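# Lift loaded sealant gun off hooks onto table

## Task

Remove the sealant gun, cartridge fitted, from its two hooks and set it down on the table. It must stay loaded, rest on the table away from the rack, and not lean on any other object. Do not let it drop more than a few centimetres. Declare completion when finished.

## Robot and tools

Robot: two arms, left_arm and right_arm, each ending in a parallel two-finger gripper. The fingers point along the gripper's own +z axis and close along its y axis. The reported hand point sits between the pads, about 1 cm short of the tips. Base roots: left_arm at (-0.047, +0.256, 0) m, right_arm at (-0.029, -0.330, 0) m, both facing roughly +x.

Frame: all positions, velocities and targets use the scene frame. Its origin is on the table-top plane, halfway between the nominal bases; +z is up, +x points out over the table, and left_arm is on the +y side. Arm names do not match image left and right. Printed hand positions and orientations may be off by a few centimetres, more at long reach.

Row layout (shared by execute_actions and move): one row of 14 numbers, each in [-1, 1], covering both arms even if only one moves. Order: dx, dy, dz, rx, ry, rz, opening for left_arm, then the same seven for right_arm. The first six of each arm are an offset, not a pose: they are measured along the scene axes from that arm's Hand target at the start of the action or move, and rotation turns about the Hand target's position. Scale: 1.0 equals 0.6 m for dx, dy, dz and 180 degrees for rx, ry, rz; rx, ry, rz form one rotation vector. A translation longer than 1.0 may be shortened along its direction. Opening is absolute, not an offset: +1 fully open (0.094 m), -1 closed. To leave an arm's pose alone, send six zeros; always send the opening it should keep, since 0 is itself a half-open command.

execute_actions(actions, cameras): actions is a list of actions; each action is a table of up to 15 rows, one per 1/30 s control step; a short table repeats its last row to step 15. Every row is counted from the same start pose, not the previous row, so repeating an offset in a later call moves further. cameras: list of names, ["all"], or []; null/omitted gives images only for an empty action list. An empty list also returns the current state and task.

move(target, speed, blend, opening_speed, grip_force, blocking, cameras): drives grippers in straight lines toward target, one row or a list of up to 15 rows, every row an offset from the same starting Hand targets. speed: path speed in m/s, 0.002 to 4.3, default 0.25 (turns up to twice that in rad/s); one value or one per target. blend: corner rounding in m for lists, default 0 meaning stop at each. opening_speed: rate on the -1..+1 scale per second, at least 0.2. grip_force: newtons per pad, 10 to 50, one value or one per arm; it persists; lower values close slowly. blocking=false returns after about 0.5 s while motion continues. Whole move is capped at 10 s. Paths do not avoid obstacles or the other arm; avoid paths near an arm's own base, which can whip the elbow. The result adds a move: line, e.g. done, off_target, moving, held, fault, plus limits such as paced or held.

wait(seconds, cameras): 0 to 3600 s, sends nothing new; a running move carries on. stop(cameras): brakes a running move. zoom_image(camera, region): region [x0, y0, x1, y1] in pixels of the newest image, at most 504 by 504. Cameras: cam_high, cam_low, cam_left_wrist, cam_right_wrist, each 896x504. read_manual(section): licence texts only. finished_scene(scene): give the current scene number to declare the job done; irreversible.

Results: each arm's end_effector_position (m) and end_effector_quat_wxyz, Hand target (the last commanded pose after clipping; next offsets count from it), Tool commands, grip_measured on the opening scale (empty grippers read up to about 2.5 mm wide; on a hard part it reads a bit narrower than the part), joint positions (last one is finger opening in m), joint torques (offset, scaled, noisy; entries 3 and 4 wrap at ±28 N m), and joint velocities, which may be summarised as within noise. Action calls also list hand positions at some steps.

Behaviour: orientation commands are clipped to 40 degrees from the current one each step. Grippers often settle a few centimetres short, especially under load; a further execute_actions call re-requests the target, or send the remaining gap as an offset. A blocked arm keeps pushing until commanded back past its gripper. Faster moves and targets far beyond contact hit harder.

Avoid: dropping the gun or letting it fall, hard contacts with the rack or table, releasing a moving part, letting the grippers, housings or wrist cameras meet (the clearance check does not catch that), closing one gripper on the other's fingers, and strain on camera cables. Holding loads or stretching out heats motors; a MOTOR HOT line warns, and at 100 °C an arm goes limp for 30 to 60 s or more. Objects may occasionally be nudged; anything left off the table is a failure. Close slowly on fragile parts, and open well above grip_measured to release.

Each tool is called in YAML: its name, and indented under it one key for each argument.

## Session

execute_actions:
  actions: []

zoom_image:
  camera: "cam_high"
  region: [440, 200, 740, 440]

zoom_image:
  camera: "cam_low"
  region: [200, 100, 560, 340]

Scene clock: 0.00 s.
left_arm: end_effector_position=(+0.0811, +0.6949, +0.1523) grip_measured=+1.000 end_effector_quat_wxyz=(-0.405, +0.622, -0.558, -0.370) | right_arm: end_effector_position=(+0.4913, -0.6937, +0.3618) grip_measured=+1.000 end_effector_quat_wxyz=(+0.244, +0.377, +0.878, -0.166)
Joint positions: left_arm=[1.069 1.227 0.492 0.289 -0.404 -0.285 0.094] | right_arm=[-0.547 1.682 1.865 -1.205 0.256 0.199 0.094]
Joint velocities: within noise
Joint torques (N m): no reading
Heat: left arm: hottest shoulder 31 °C; right arm: hottest waist 31 °C.
Hand target: left_arm +0.0842, +0.7018, +0.1618; -0.413, +0.620, -0.553, -0.373 | right_arm +0.4960, -0.6965, +0.3684; +0.252, +0.378, +0.875, -0.167
Tool commands: left_gripper/opening=+1.0 right_gripper/opening=+1.0

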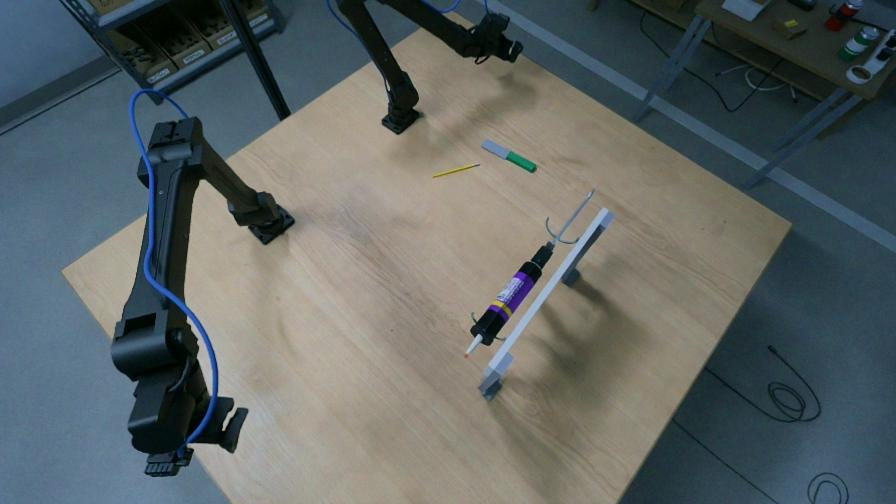

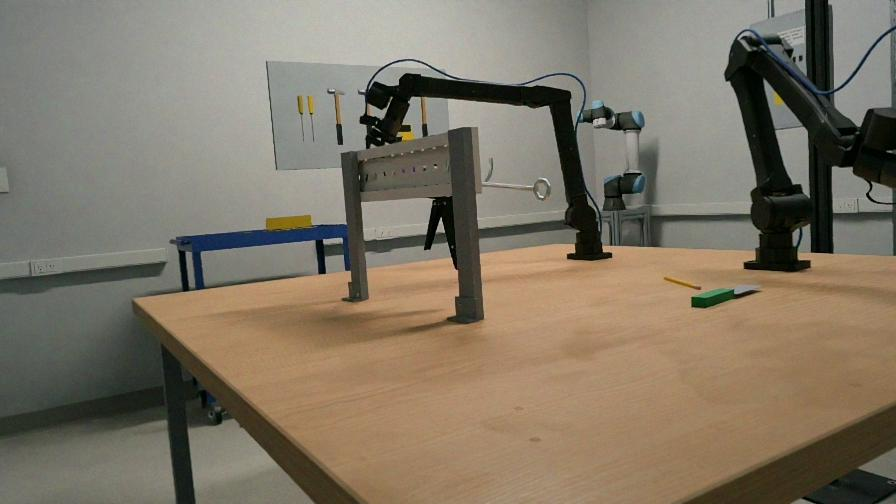

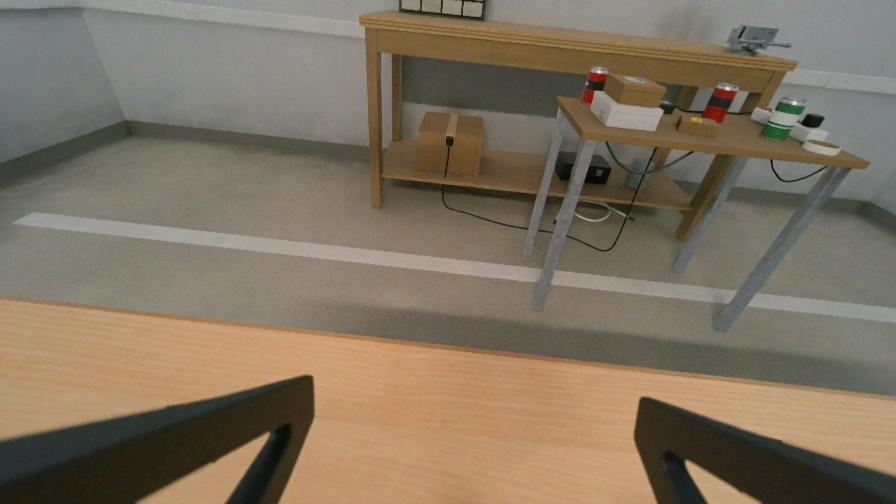

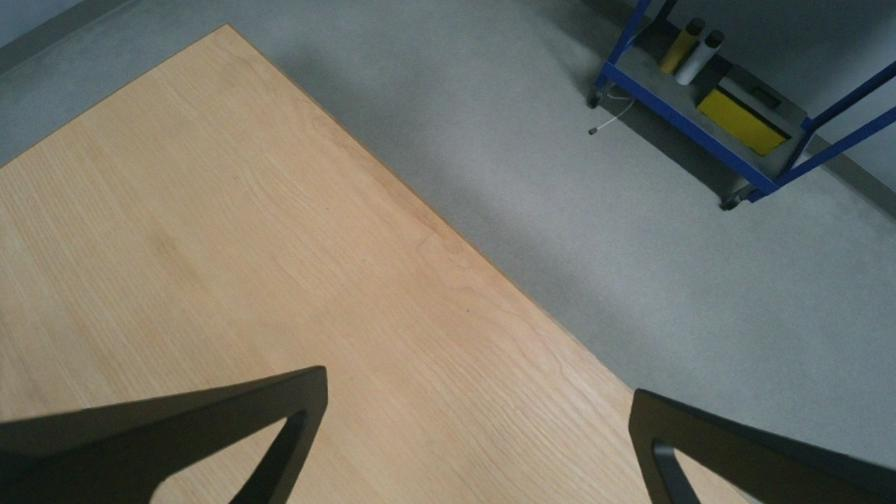

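Scaled by 1.680 from the camera's image (finer frame: 1280x720).

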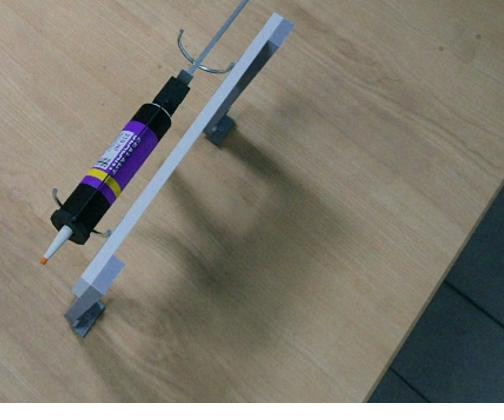

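Scaled by 1.400 from the camera's image (finer frame: 1280x720).

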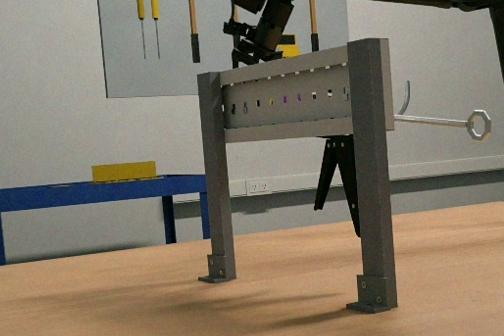

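move:
  target: [0.41,-0.803,0.23,-0.2645,-0.417,-0.314,1, -0.227,0.911,-0.114,0.3286,-0.419,-0.028,1]
  speed: 0.4
  cameras: ["all"]

zoom_image:
  camera: "cam_high"
  region: [440, 180, 640, 400]

Scene clock: 6.87 s.
left_arm: end_effector_position=(+0.3308, +0.2210, +0.3020) grip_measured=+1.000 end_effector_quat_wxyz=(+0.502, -0.498, +0.504, -0.496) | right_arm: end_effector_position=(+0.3622, -0.1519, +0.3093) grip_measured=+1.000 end_effector_quat_wxyz=(+0.503, +0.499, +0.498, +0.500)
Joint positions: left_arm=[-0.233 0.679 0.365 0.311 -0.165 -1.56 0.094] | right_arm=[0.682 0.982 0.505 0.485 0.693 1.563 0.094]
Joint torques (N m): left_arm=[-0.85 -0.38 11.9 2.93 -0.26 0.1] | right_arm=[1.44 -3.9 9.13 2.65 0.21 0.03]
Heat: left arm: hottest shoulder 31 °C; right arm: hottest elbow 33 °C.
Hand target: left_arm +0.3302, +0.2199, +0.2999; +0.500, -0.500, +0.500, -0.500 | right_arm +0.3599, -0.1500, +0.2999; +0.500, +0.500, +0.501, +0.500
Off the commanded pose: left_arm 0.003 m, 1 deg | right_arm 0.010 m, 0 deg.
move: done

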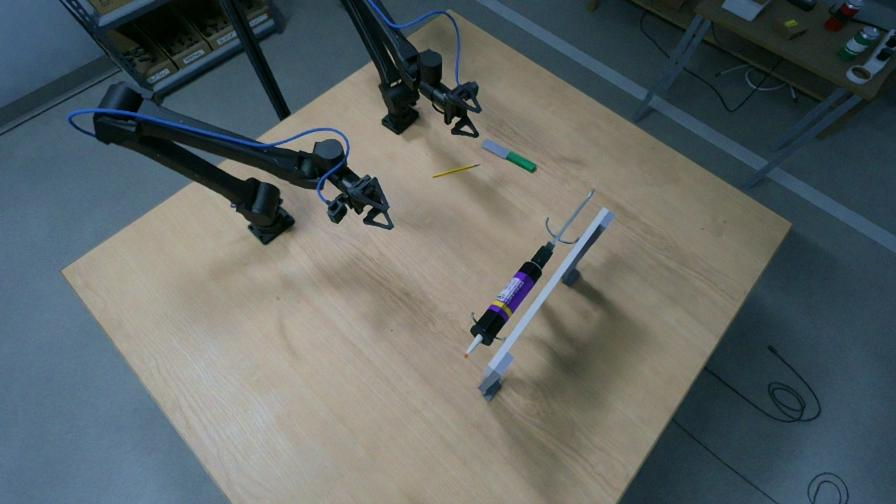

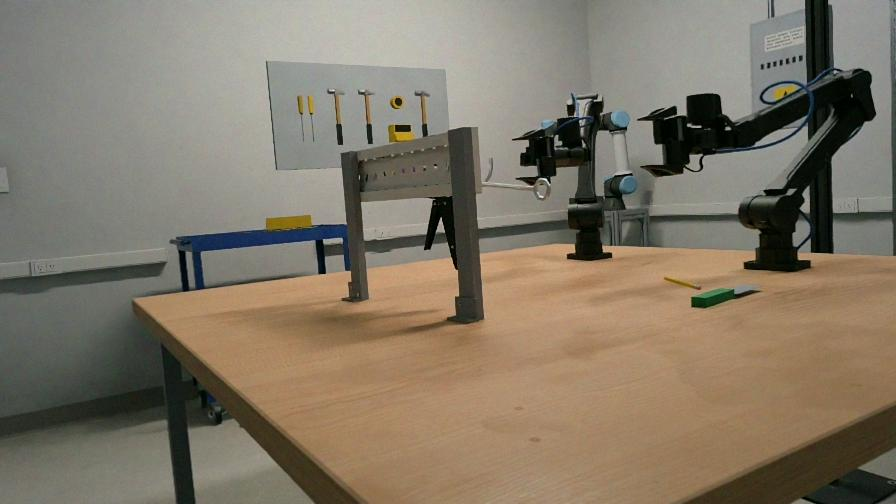

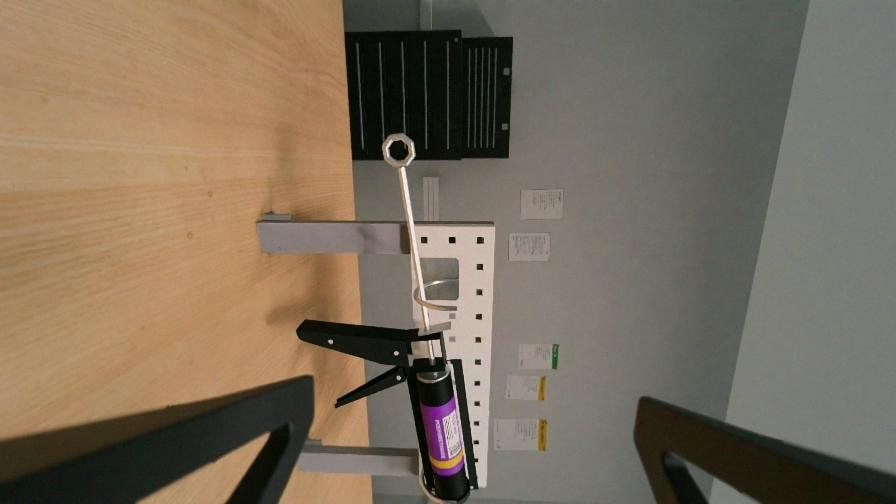

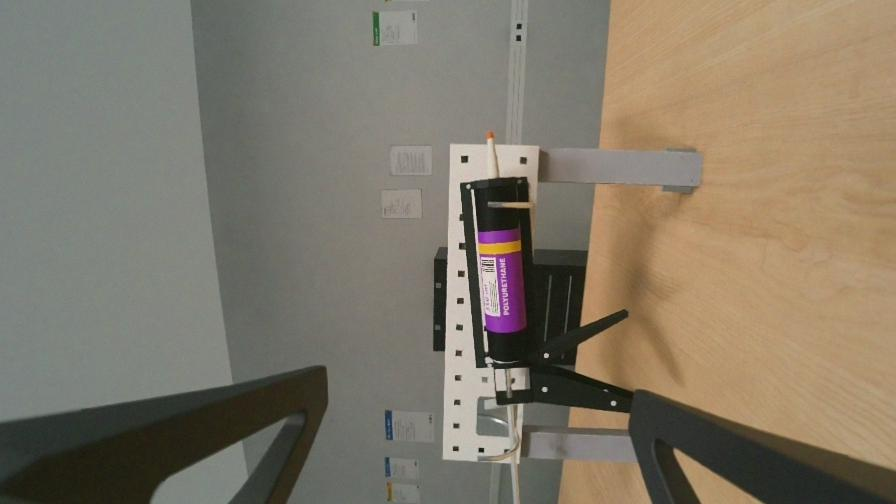

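Scaled by 2.291 from the camera's image (finer frame: 1280x720).

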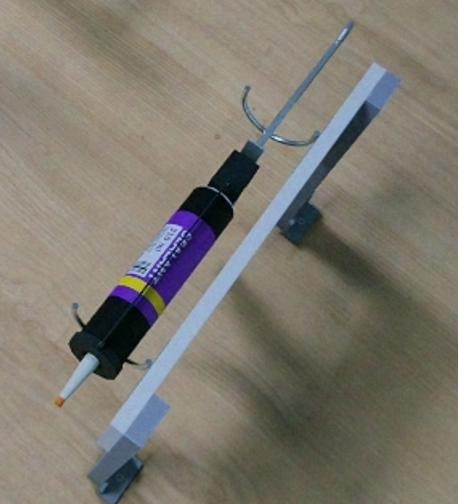

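zoom_image:
  camera: "cam_right_wrist"
  region: [380, 110, 720, 504]

zoom_image:
  camera: "cam_left_wrist"
  region: [240, 110, 580, 504]

Scaled by 1.279 from the camera's image (finer frame: 1280x720).

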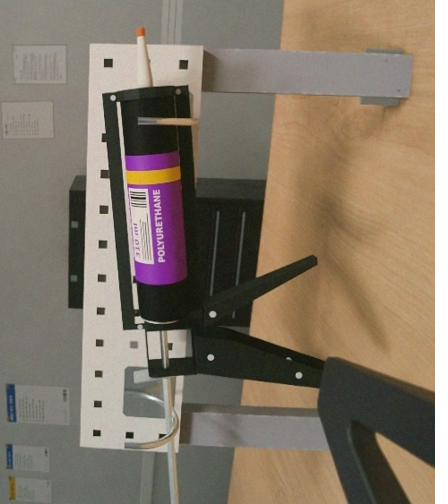

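Scaled by 1.279 from the camera's image (finer frame: 1280x720).

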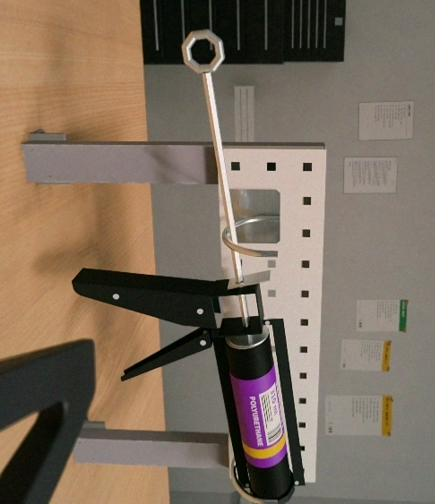

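move:
  target: [0.4167,-0.042,-0.108,-0.0395,-0.0018,0.0289,0.3, 0.4,0.15,-0.05,-0.0395,-0.0018,0.0289,1]
  speed: 0.25
  cameras: ["all"]

zoom_image:
  camera: "cam_high"
  region: [400, 180, 640, 400]

Scene clock: 13.43 s.
left_arm: end_effector_position=(+0.5654, +0.1967, +0.2139) grip_measured=+0.303 end_effector_quat_wxyz=(-0.484, +0.558, -0.462, +0.492) | right_arm: end_effector_position=(+0.5808, -0.0613, +0.2570) grip_measured=+1.000 end_effector_quat_wxyz=(+0.498, +0.447, +0.558, +0.490)
Joint positions: left_arm=[-0.233 1.626 0.808 0.768 -0.251 -1.685 0.061] | right_arm=[0.515 1.679 1.01 0.644 0.421 1.464 0.094]
Joint torques (N m): left_arm=[-0.38 -13.33 13.9 2.89 -0.26 0.11] | right_arm=[-0.15 -13.16 14.24 1.69 -0.11 -0.25]
Heat: left arm: hottest elbow 32 °C; right arm: hottest elbow 34 °C.
Hand target: left_arm +0.5802, +0.1947, +0.2351; -0.492, +0.550, -0.443, +0.509 | right_arm +0.6000, -0.0600, +0.2698; +0.508, +0.443, +0.551, +0.491
Off the commanded pose: left_arm 0.026 m, 3 deg | right_arm 0.023 m, 1 deg.
move: off_target (left_arm, right_arm)

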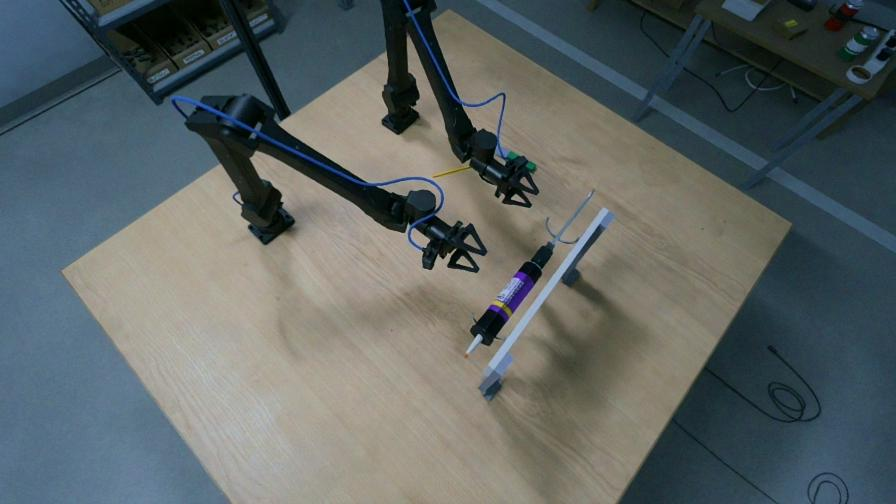

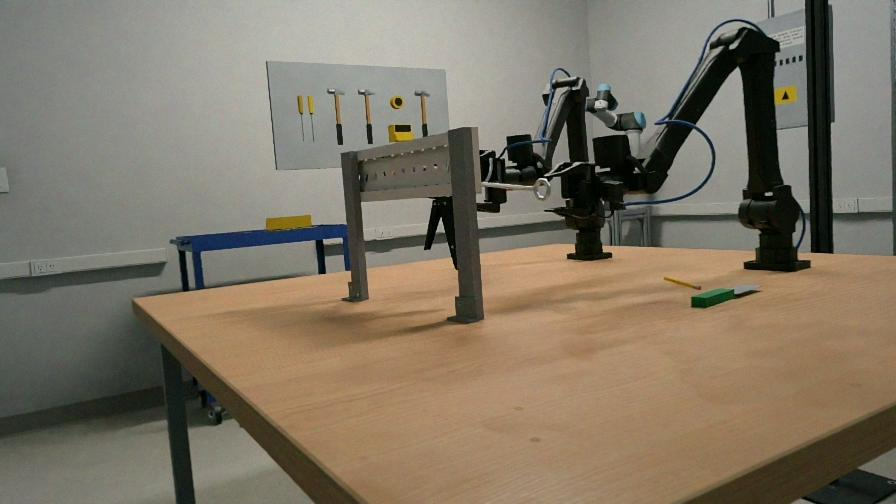

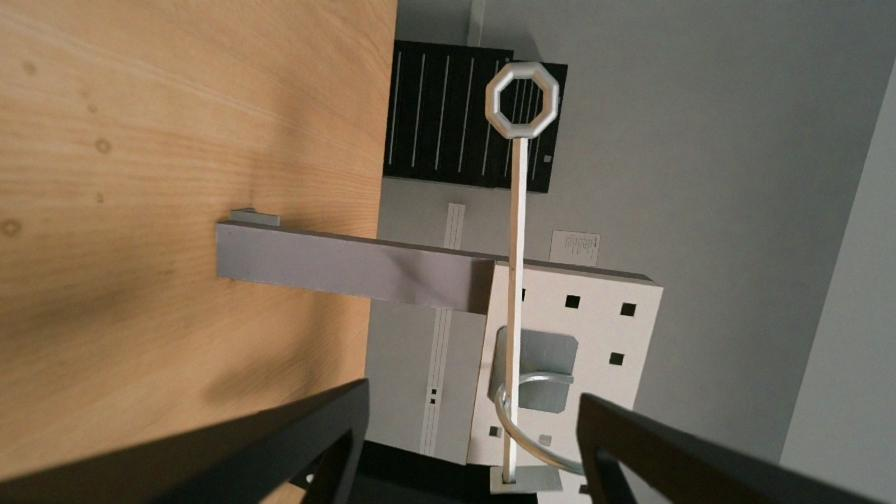

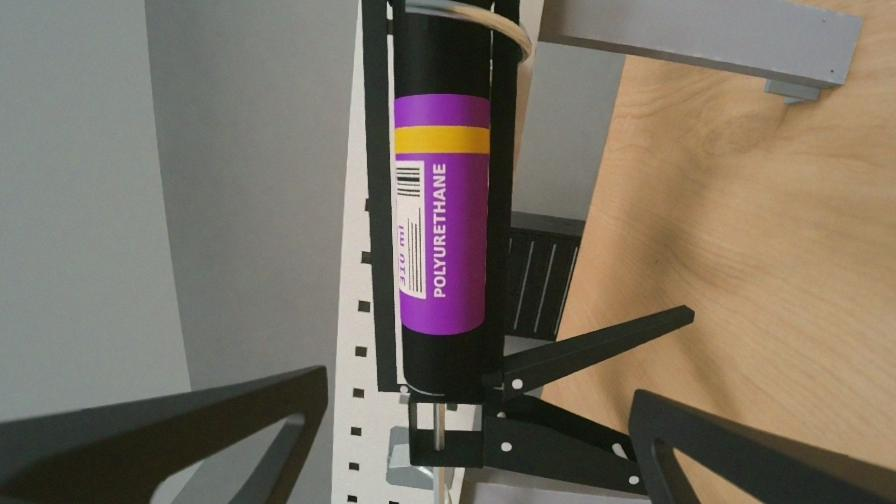

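Scaled by 2.100 from the camera's image (finer frame: 1280x720).

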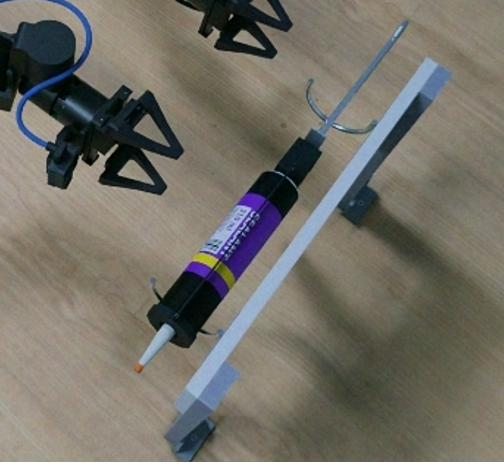

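zoom_image:
  camera: "cam_right_wrist"
  region: [340, 100, 640, 400]

zoom_image:
  camera: "cam_left_wrist"
  region: [380, 40, 680, 504]

Scaled by 1.680 from the camera's image (finer frame: 1280x720).

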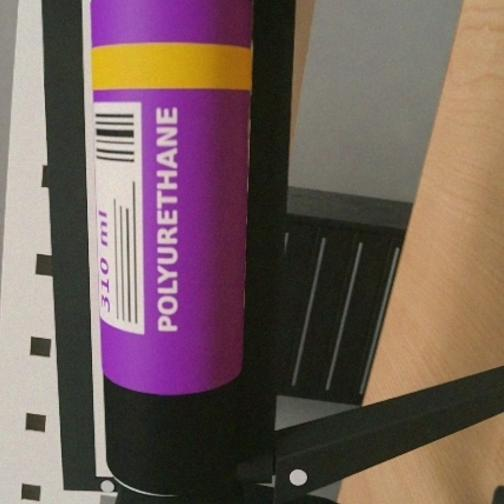

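Scaled by 1.086 from the camera's image (finer frame: 1280x720).

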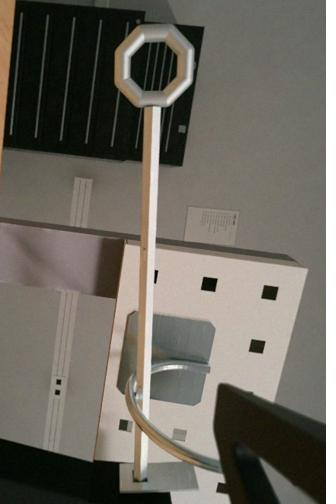

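move:
  target: [0.1,0.006,0.0365,0,-0.015,0,0.3, 0.1333,0.0133,0.034,0,-0.008,0,1]
  speed: 0.15
  cameras: ["cam_high","cam_left_wrist","cam_right_wrist"]

zoom_image:
  camera: "cam_high"
  region: [420, 170, 640, 390]

Scene clock: 17.87 s.
left_arm: end_effector_position=(+0.6247, +0.1959, +0.2467) grip_measured=+0.303 end_effector_quat_wxyz=(-0.498, +0.541, -0.439, +0.516) | right_arm: end_effector_position=(+0.6605, -0.0534, +0.2814) grip_measured=+1.000 end_effector_quat_wxyz=(+0.506, +0.442, +0.548, +0.498)
Joint positions: left_arm=[-0.215 1.722 0.991 0.761 -0.233 -1.686 0.061] | right_arm=[0.459 1.816 1.259 0.566 0.367 1.452 0.094]
Joint torques (N m): left_arm=[0.32 -14.8 14.72 1.81 0.09 0.18] | right_arm=[0.09 -15.56 15.27 1.54 -0.11 -0.25]
Heat: left arm: hottest elbow 33 °C; right arm: hottest elbow 35 °C.
Hand target: left_arm +0.6402, +0.1983, +0.2568; -0.502, +0.538, -0.432, +0.521 | right_arm +0.6799, -0.0521, +0.2904; +0.515, +0.437, +0.545, +0.497
Off the commanded pose: left_arm 0.019 m, 1 deg | right_arm 0.021 m, 1 deg.
move: off_target (left_arm, right_arm)

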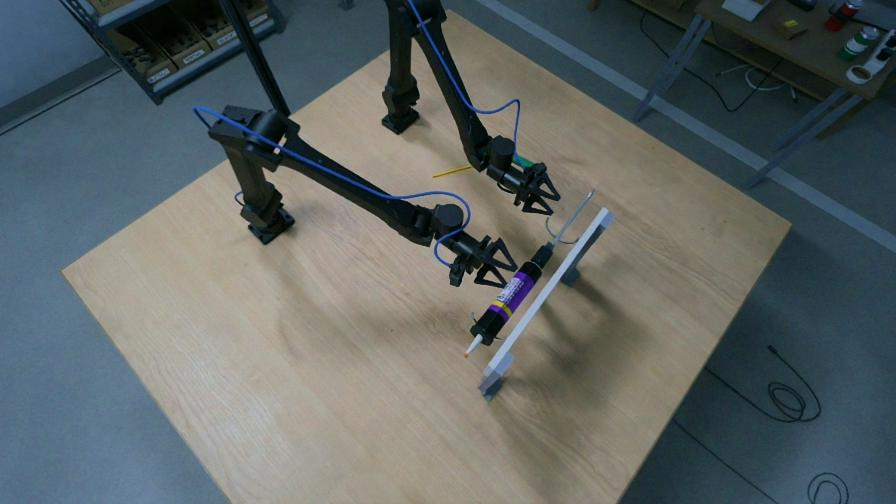

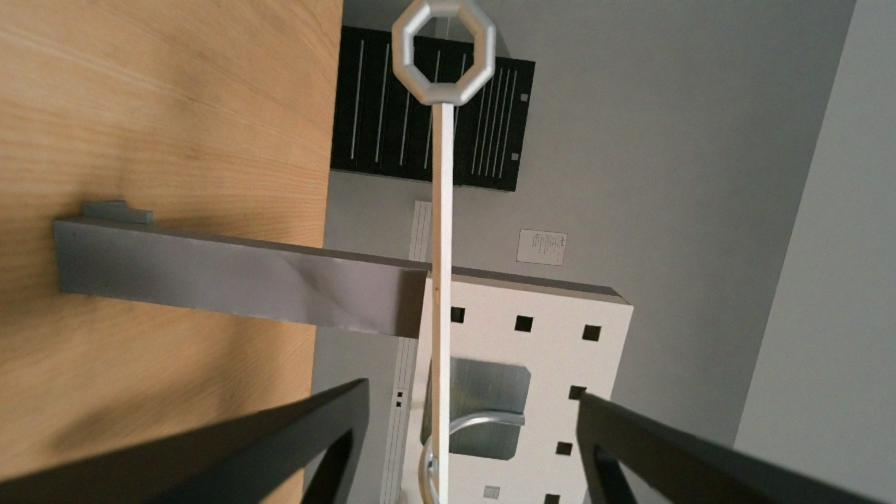

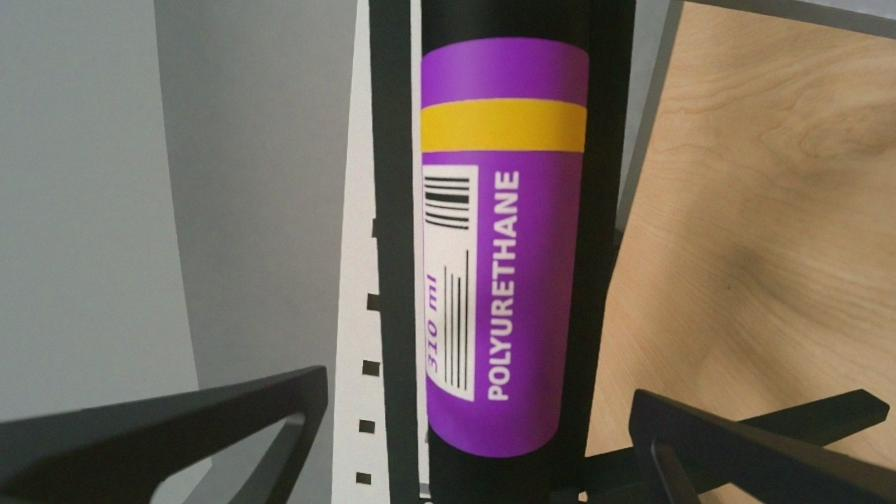

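Scaled by 2.291 from the camera's image (finer frame: 1280x720).

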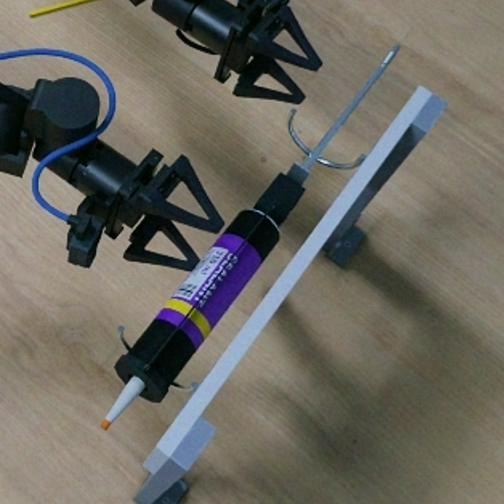

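move:
  target: [0.108,0.01,-0.0133,0,0,0,0.3, 0.075,0.0075,-0.008,0,0,0,1]
  speed: 0.1
  cameras: ["cam_high","cam_low","cam_left_wrist","cam_right_wrist"]

zoom_image:
  camera: "cam_high"
  region: [440, 180, 620, 360]

Scene clock: 20.57 s.
left_arm: end_effector_position=(+0.6893, +0.2009, +0.2385) grip_measured=+0.303 end_effector_quat_wxyz=(-0.498, +0.541, -0.440, +0.516) | right_arm: end_effector_position=(+0.7046, -0.0455, +0.2782) grip_measured=+1.000 end_effector_quat_wxyz=(+0.506, +0.441, +0.549, +0.499)
Joint positions: left_arm=[-0.19 1.867 1.184 0.71 -0.207 -1.686 0.061] | right_arm=[0.438 1.917 1.404 0.523 0.343 1.451 0.094]
Joint torques (N m): left_arm=[0.38 -17.67 15.38 1.83 0.09 0.17] | right_arm=[-0.21 -17.03 15.6 1.54 -0.11 -0.25]
Heat: left arm: hottest elbow 34 °C; right arm: hottest elbow 37 °C.
Hand target: left_arm +0.7051, +0.2043, +0.2489; -0.502, +0.538, -0.432, +0.521 | right_arm +0.7250, -0.0477, +0.2854; +0.515, +0.437, +0.545, +0.497
Off the commanded pose: left_arm 0.019 m, 1 deg | right_arm 0.022 m, 1 deg.
move: off_target (left_arm, right_arm)

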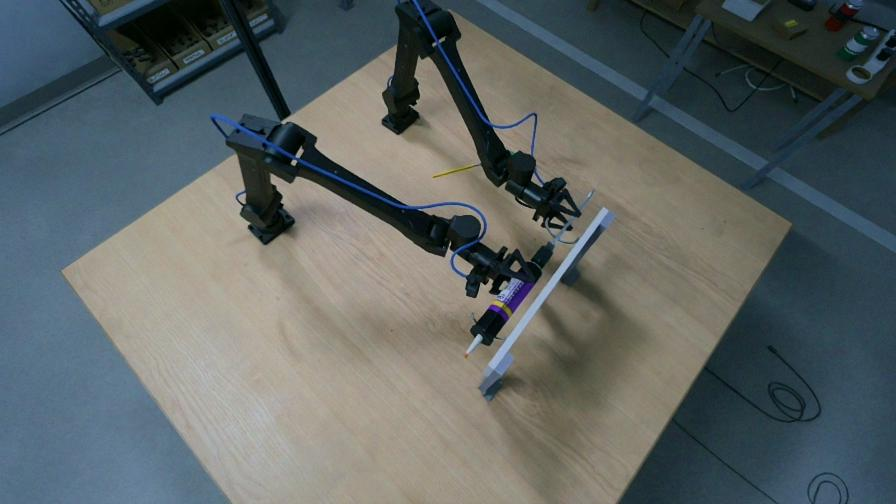

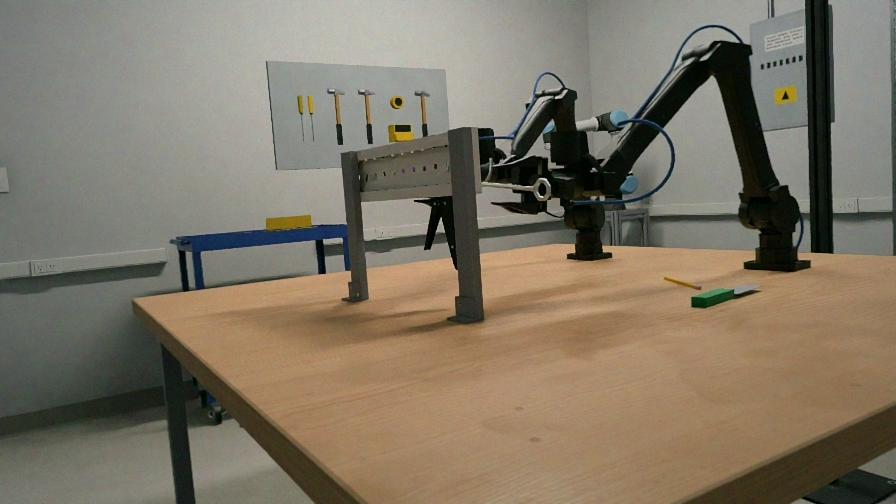

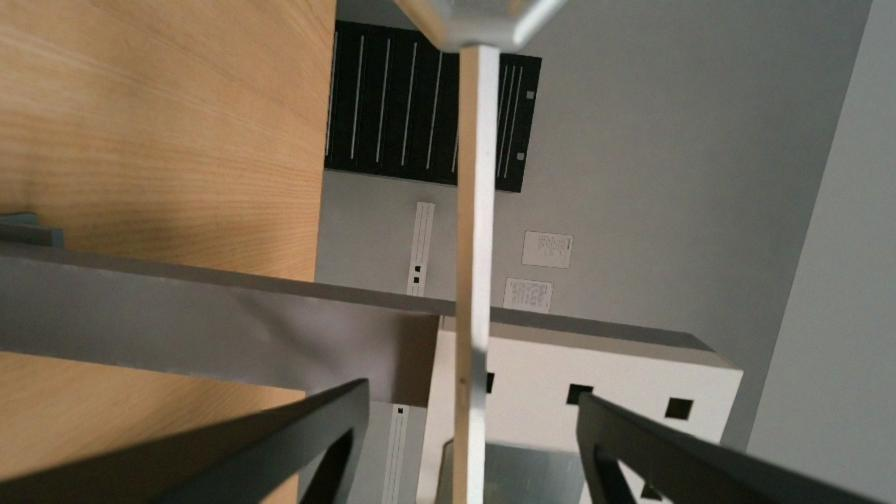

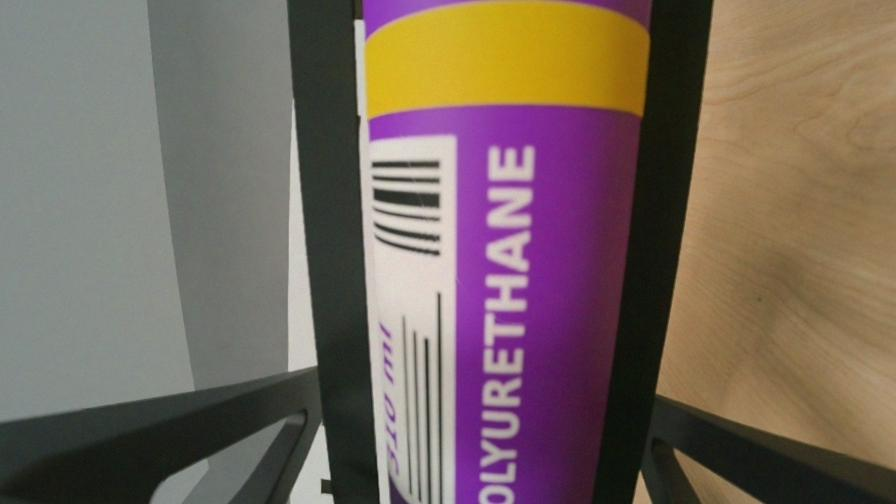

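Scaled by 2.800 from the camera's image (finer frame: 1280x720).

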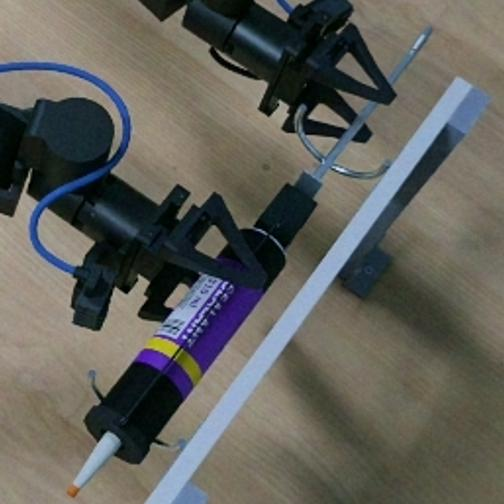

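move:
  target: [0,0,0,0,0,0,0.3, -0.0133,0,-0.01,0,0,0,1]
  speed: 0.06
  cameras: ["cam_high","cam_right_wrist"]

zoom_image:
  camera: "cam_high"
  region: [460, 190, 600, 330]

Scene clock: 23.93 s.
left_arm: end_effector_position=(+0.6893, +0.2009, +0.2385) grip_measured=+0.303 end_effector_quat_wxyz=(-0.498, +0.541, -0.440, +0.516) | right_arm: end_effector_position=(+0.7046, -0.0455, +0.2782) grip_measured=+1.000 end_effector_quat_wxyz=(+0.506, +0.441, +0.549, +0.499)
Joint positions: left_arm=[-0.19 1.867 1.184 0.71 -0.207 -1.686 0.061] | right_arm=[0.438 1.917 1.404 0.523 0.343 1.451 0.094]
Joint torques (N m): left_arm=[0.38 -17.73 15.39 1.81 0.09 0.17] | right_arm=[0.21 -17.61 13.29 2.39 0.11 -0.25]
Heat: left arm: hottest elbow 34 °C; right arm: hottest elbow 37 °C.
Hand target: left_arm +0.7051, +0.2043, +0.2489; -0.502, +0.538, -0.432, +0.521 | right_arm +0.7170, -0.0477, +0.2794; +0.515, +0.437, +0.545, +0.497
Off the commanded pose: left_arm 0.019 m, 1 deg | right_arm 0.013 m, 1 deg.
move: off_target (right_arm)

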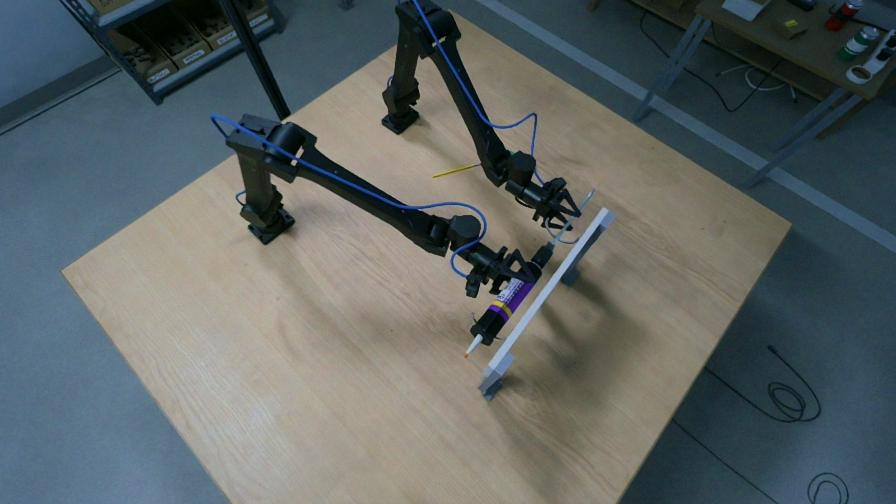

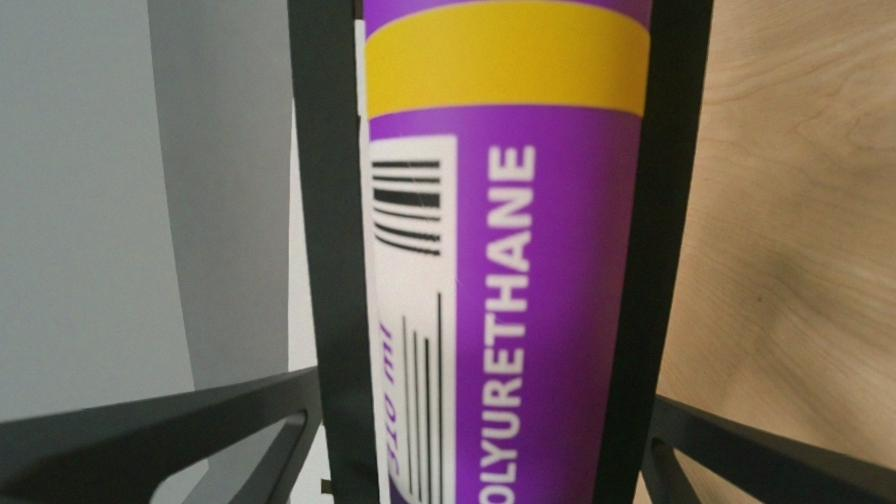

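Scaled by 3.600 from the camera's image (finer frame: 1280x720).

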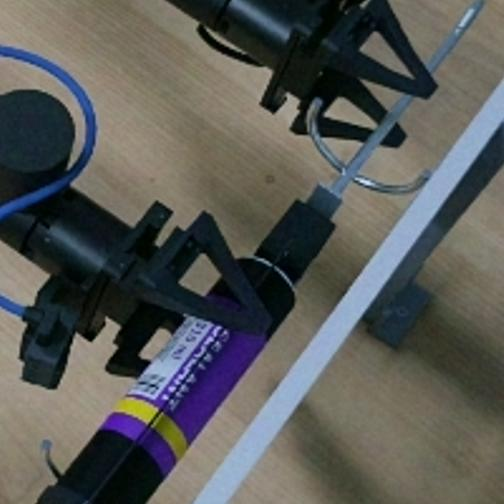

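move:
  target: [0,0,0,0,0,0,0.3, -0.015,0,-0.01,0,0,0,1]
  speed: 0.06
  cameras: ["cam_high","cam_right_wrist"]

zoom_image:
  camera: "cam_high"
  region: [460, 220, 560, 320]

Scene clock: 25.10 s.
left_arm: end_effector_position=(+0.6893, +0.2009, +0.2385) grip_measured=+0.303 end_effector_quat_wxyz=(-0.498, +0.541, -0.440, +0.516) | right_arm: end_effector_position=(+0.7047, -0.0463, +0.2811) grip_measured=+1.000 end_effector_quat_wxyz=(+0.509, +0.440, +0.544, +0.502)
Joint positions: left_arm=[-0.19 1.867 1.184 0.71 -0.207 -1.686 0.061] | right_arm=[0.438 1.917 1.404 0.536 0.347 1.451 0.094]
Joint torques (N m): left_arm=[0.38 -17.67 15.38 1.81 0.09 0.17] | right_arm=[0.62 -18.49 10.52 2.84 0.17 -0.25]
Heat: left arm: hottest elbow 35 °C; right arm: hottest elbow 37 °C.
Hand target: left_arm +0.7051, +0.2043, +0.2489; -0.502, +0.538, -0.432, +0.521 | right_arm +0.7080, -0.0477, +0.2734; +0.515, +0.437, +0.545, +0.497
Off the commanded pose: left_arm 0.019 m, 1 deg | right_arm 0.009 m, 1 deg.
move: done

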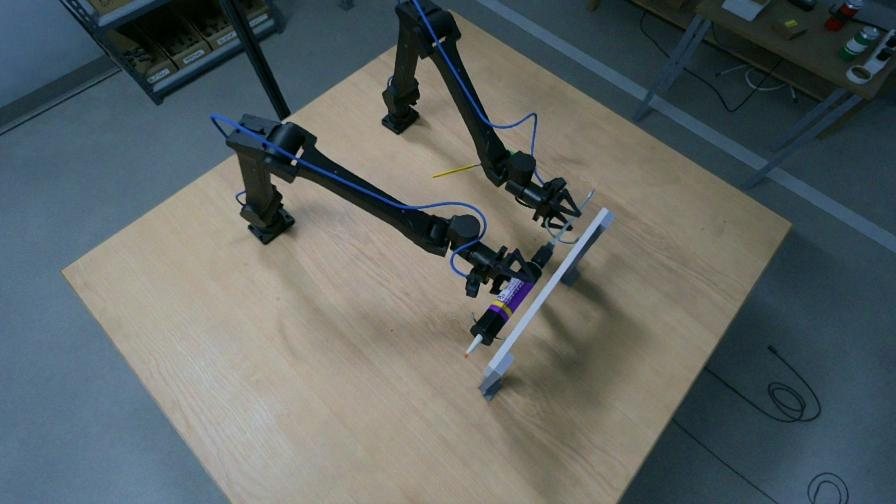

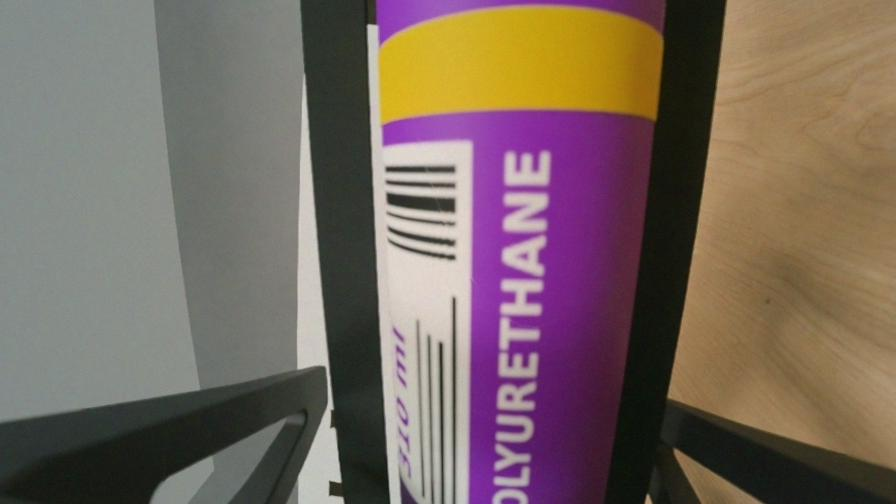

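Scaled by 5.040 from the camera's image (finer frame: 1280x720).

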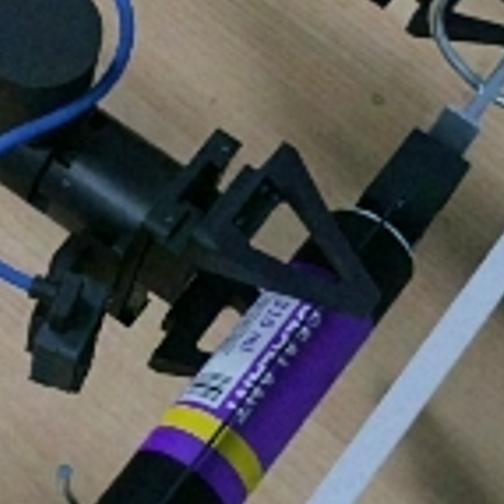

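move:
  target:
    - [0,0,0,0,0,0,0.3, -0.0633,-0.007,0.0118,0,0,0,1]
    - [0,0,0,0,0,0,0.3, 0.0108,-0.002,0.0118,0,0,0,1]
  speed: 0.08
  cameras: ["cam_high","cam_right_wrist"]

zoom_image:
  camera: "cam_high"
  region: [460, 220, 560, 320]

Scene clock: 28.20 s.
left_arm: end_effector_position=(+0.6893, +0.2009, +0.2385) grip_measured=+0.303 end_effector_quat_wxyz=(-0.498, +0.541, -0.440, +0.516) | right_arm: end_effector_position=(+0.6952, -0.0486, +0.2720) grip_measured=+1.000 end_effector_quat_wxyz=(+0.506, +0.441, +0.549, +0.497)
Joint positions: left_arm=[-0.19 1.867 1.184 0.71 -0.207 -1.686 0.061] | right_arm=[0.44 1.903 1.364 0.548 0.348 1.45 0.094]
Joint torques (N m): left_arm=[0.38 -17.73 15.39 1.83 0.09 0.17] | right_arm=[0.03 -16.97 15.36 1.54 -0.11 -0.24]
Heat: left arm: hottest elbow 35 °C; right arm: hottest elbow 38 °C.
Hand target: left_arm +0.7051, +0.2043, +0.2489; -0.502, +0.538, -0.432, +0.521 | right_arm +0.7144, -0.0487, +0.2804; +0.515, +0.437, +0.545, +0.497
Off the commanded pose: left_arm 0.019 m, 1 deg | right_arm 0.021 m, 1 deg.
move: off_target (right_arm)

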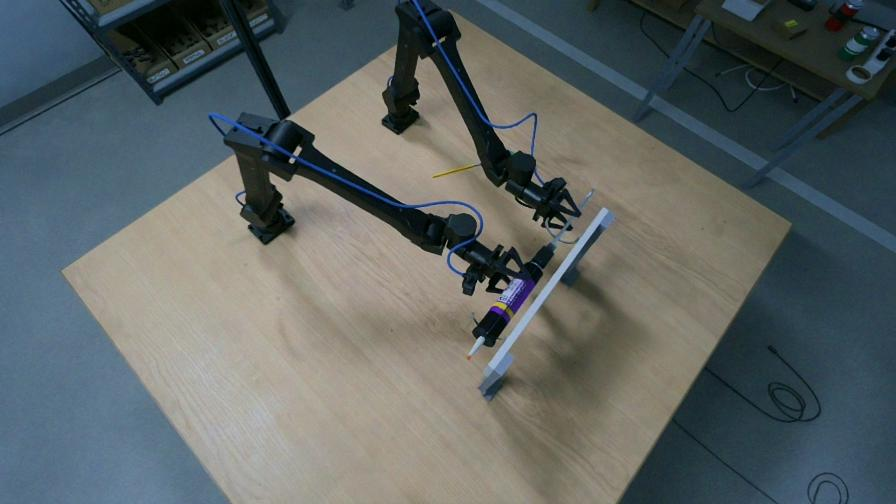

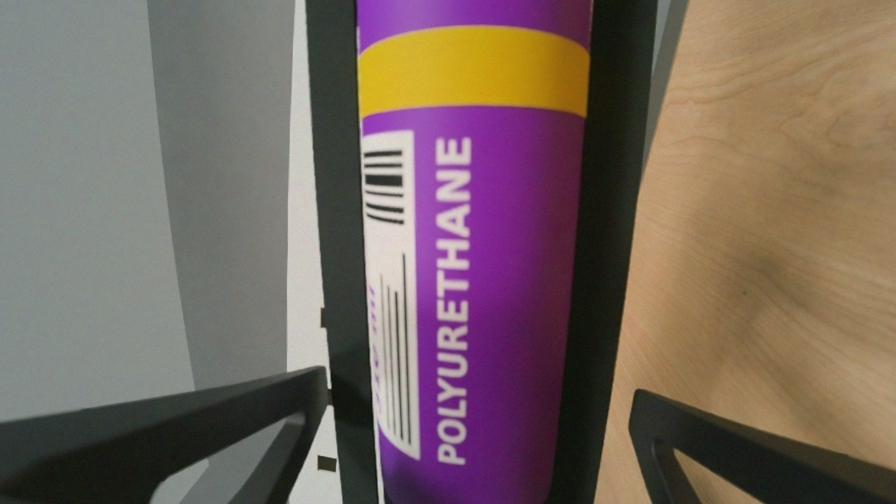

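Scaled by 5.040 from the camera's image (finer frame: 1280x720).

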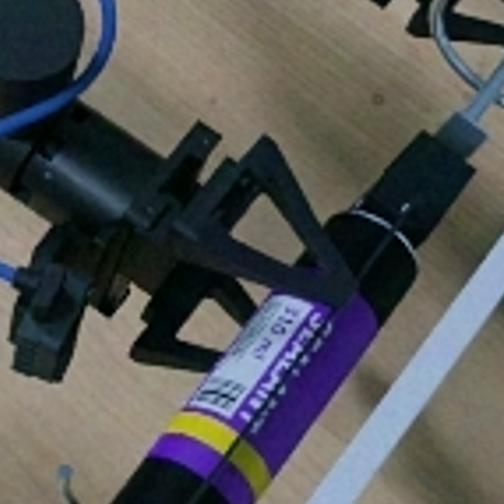

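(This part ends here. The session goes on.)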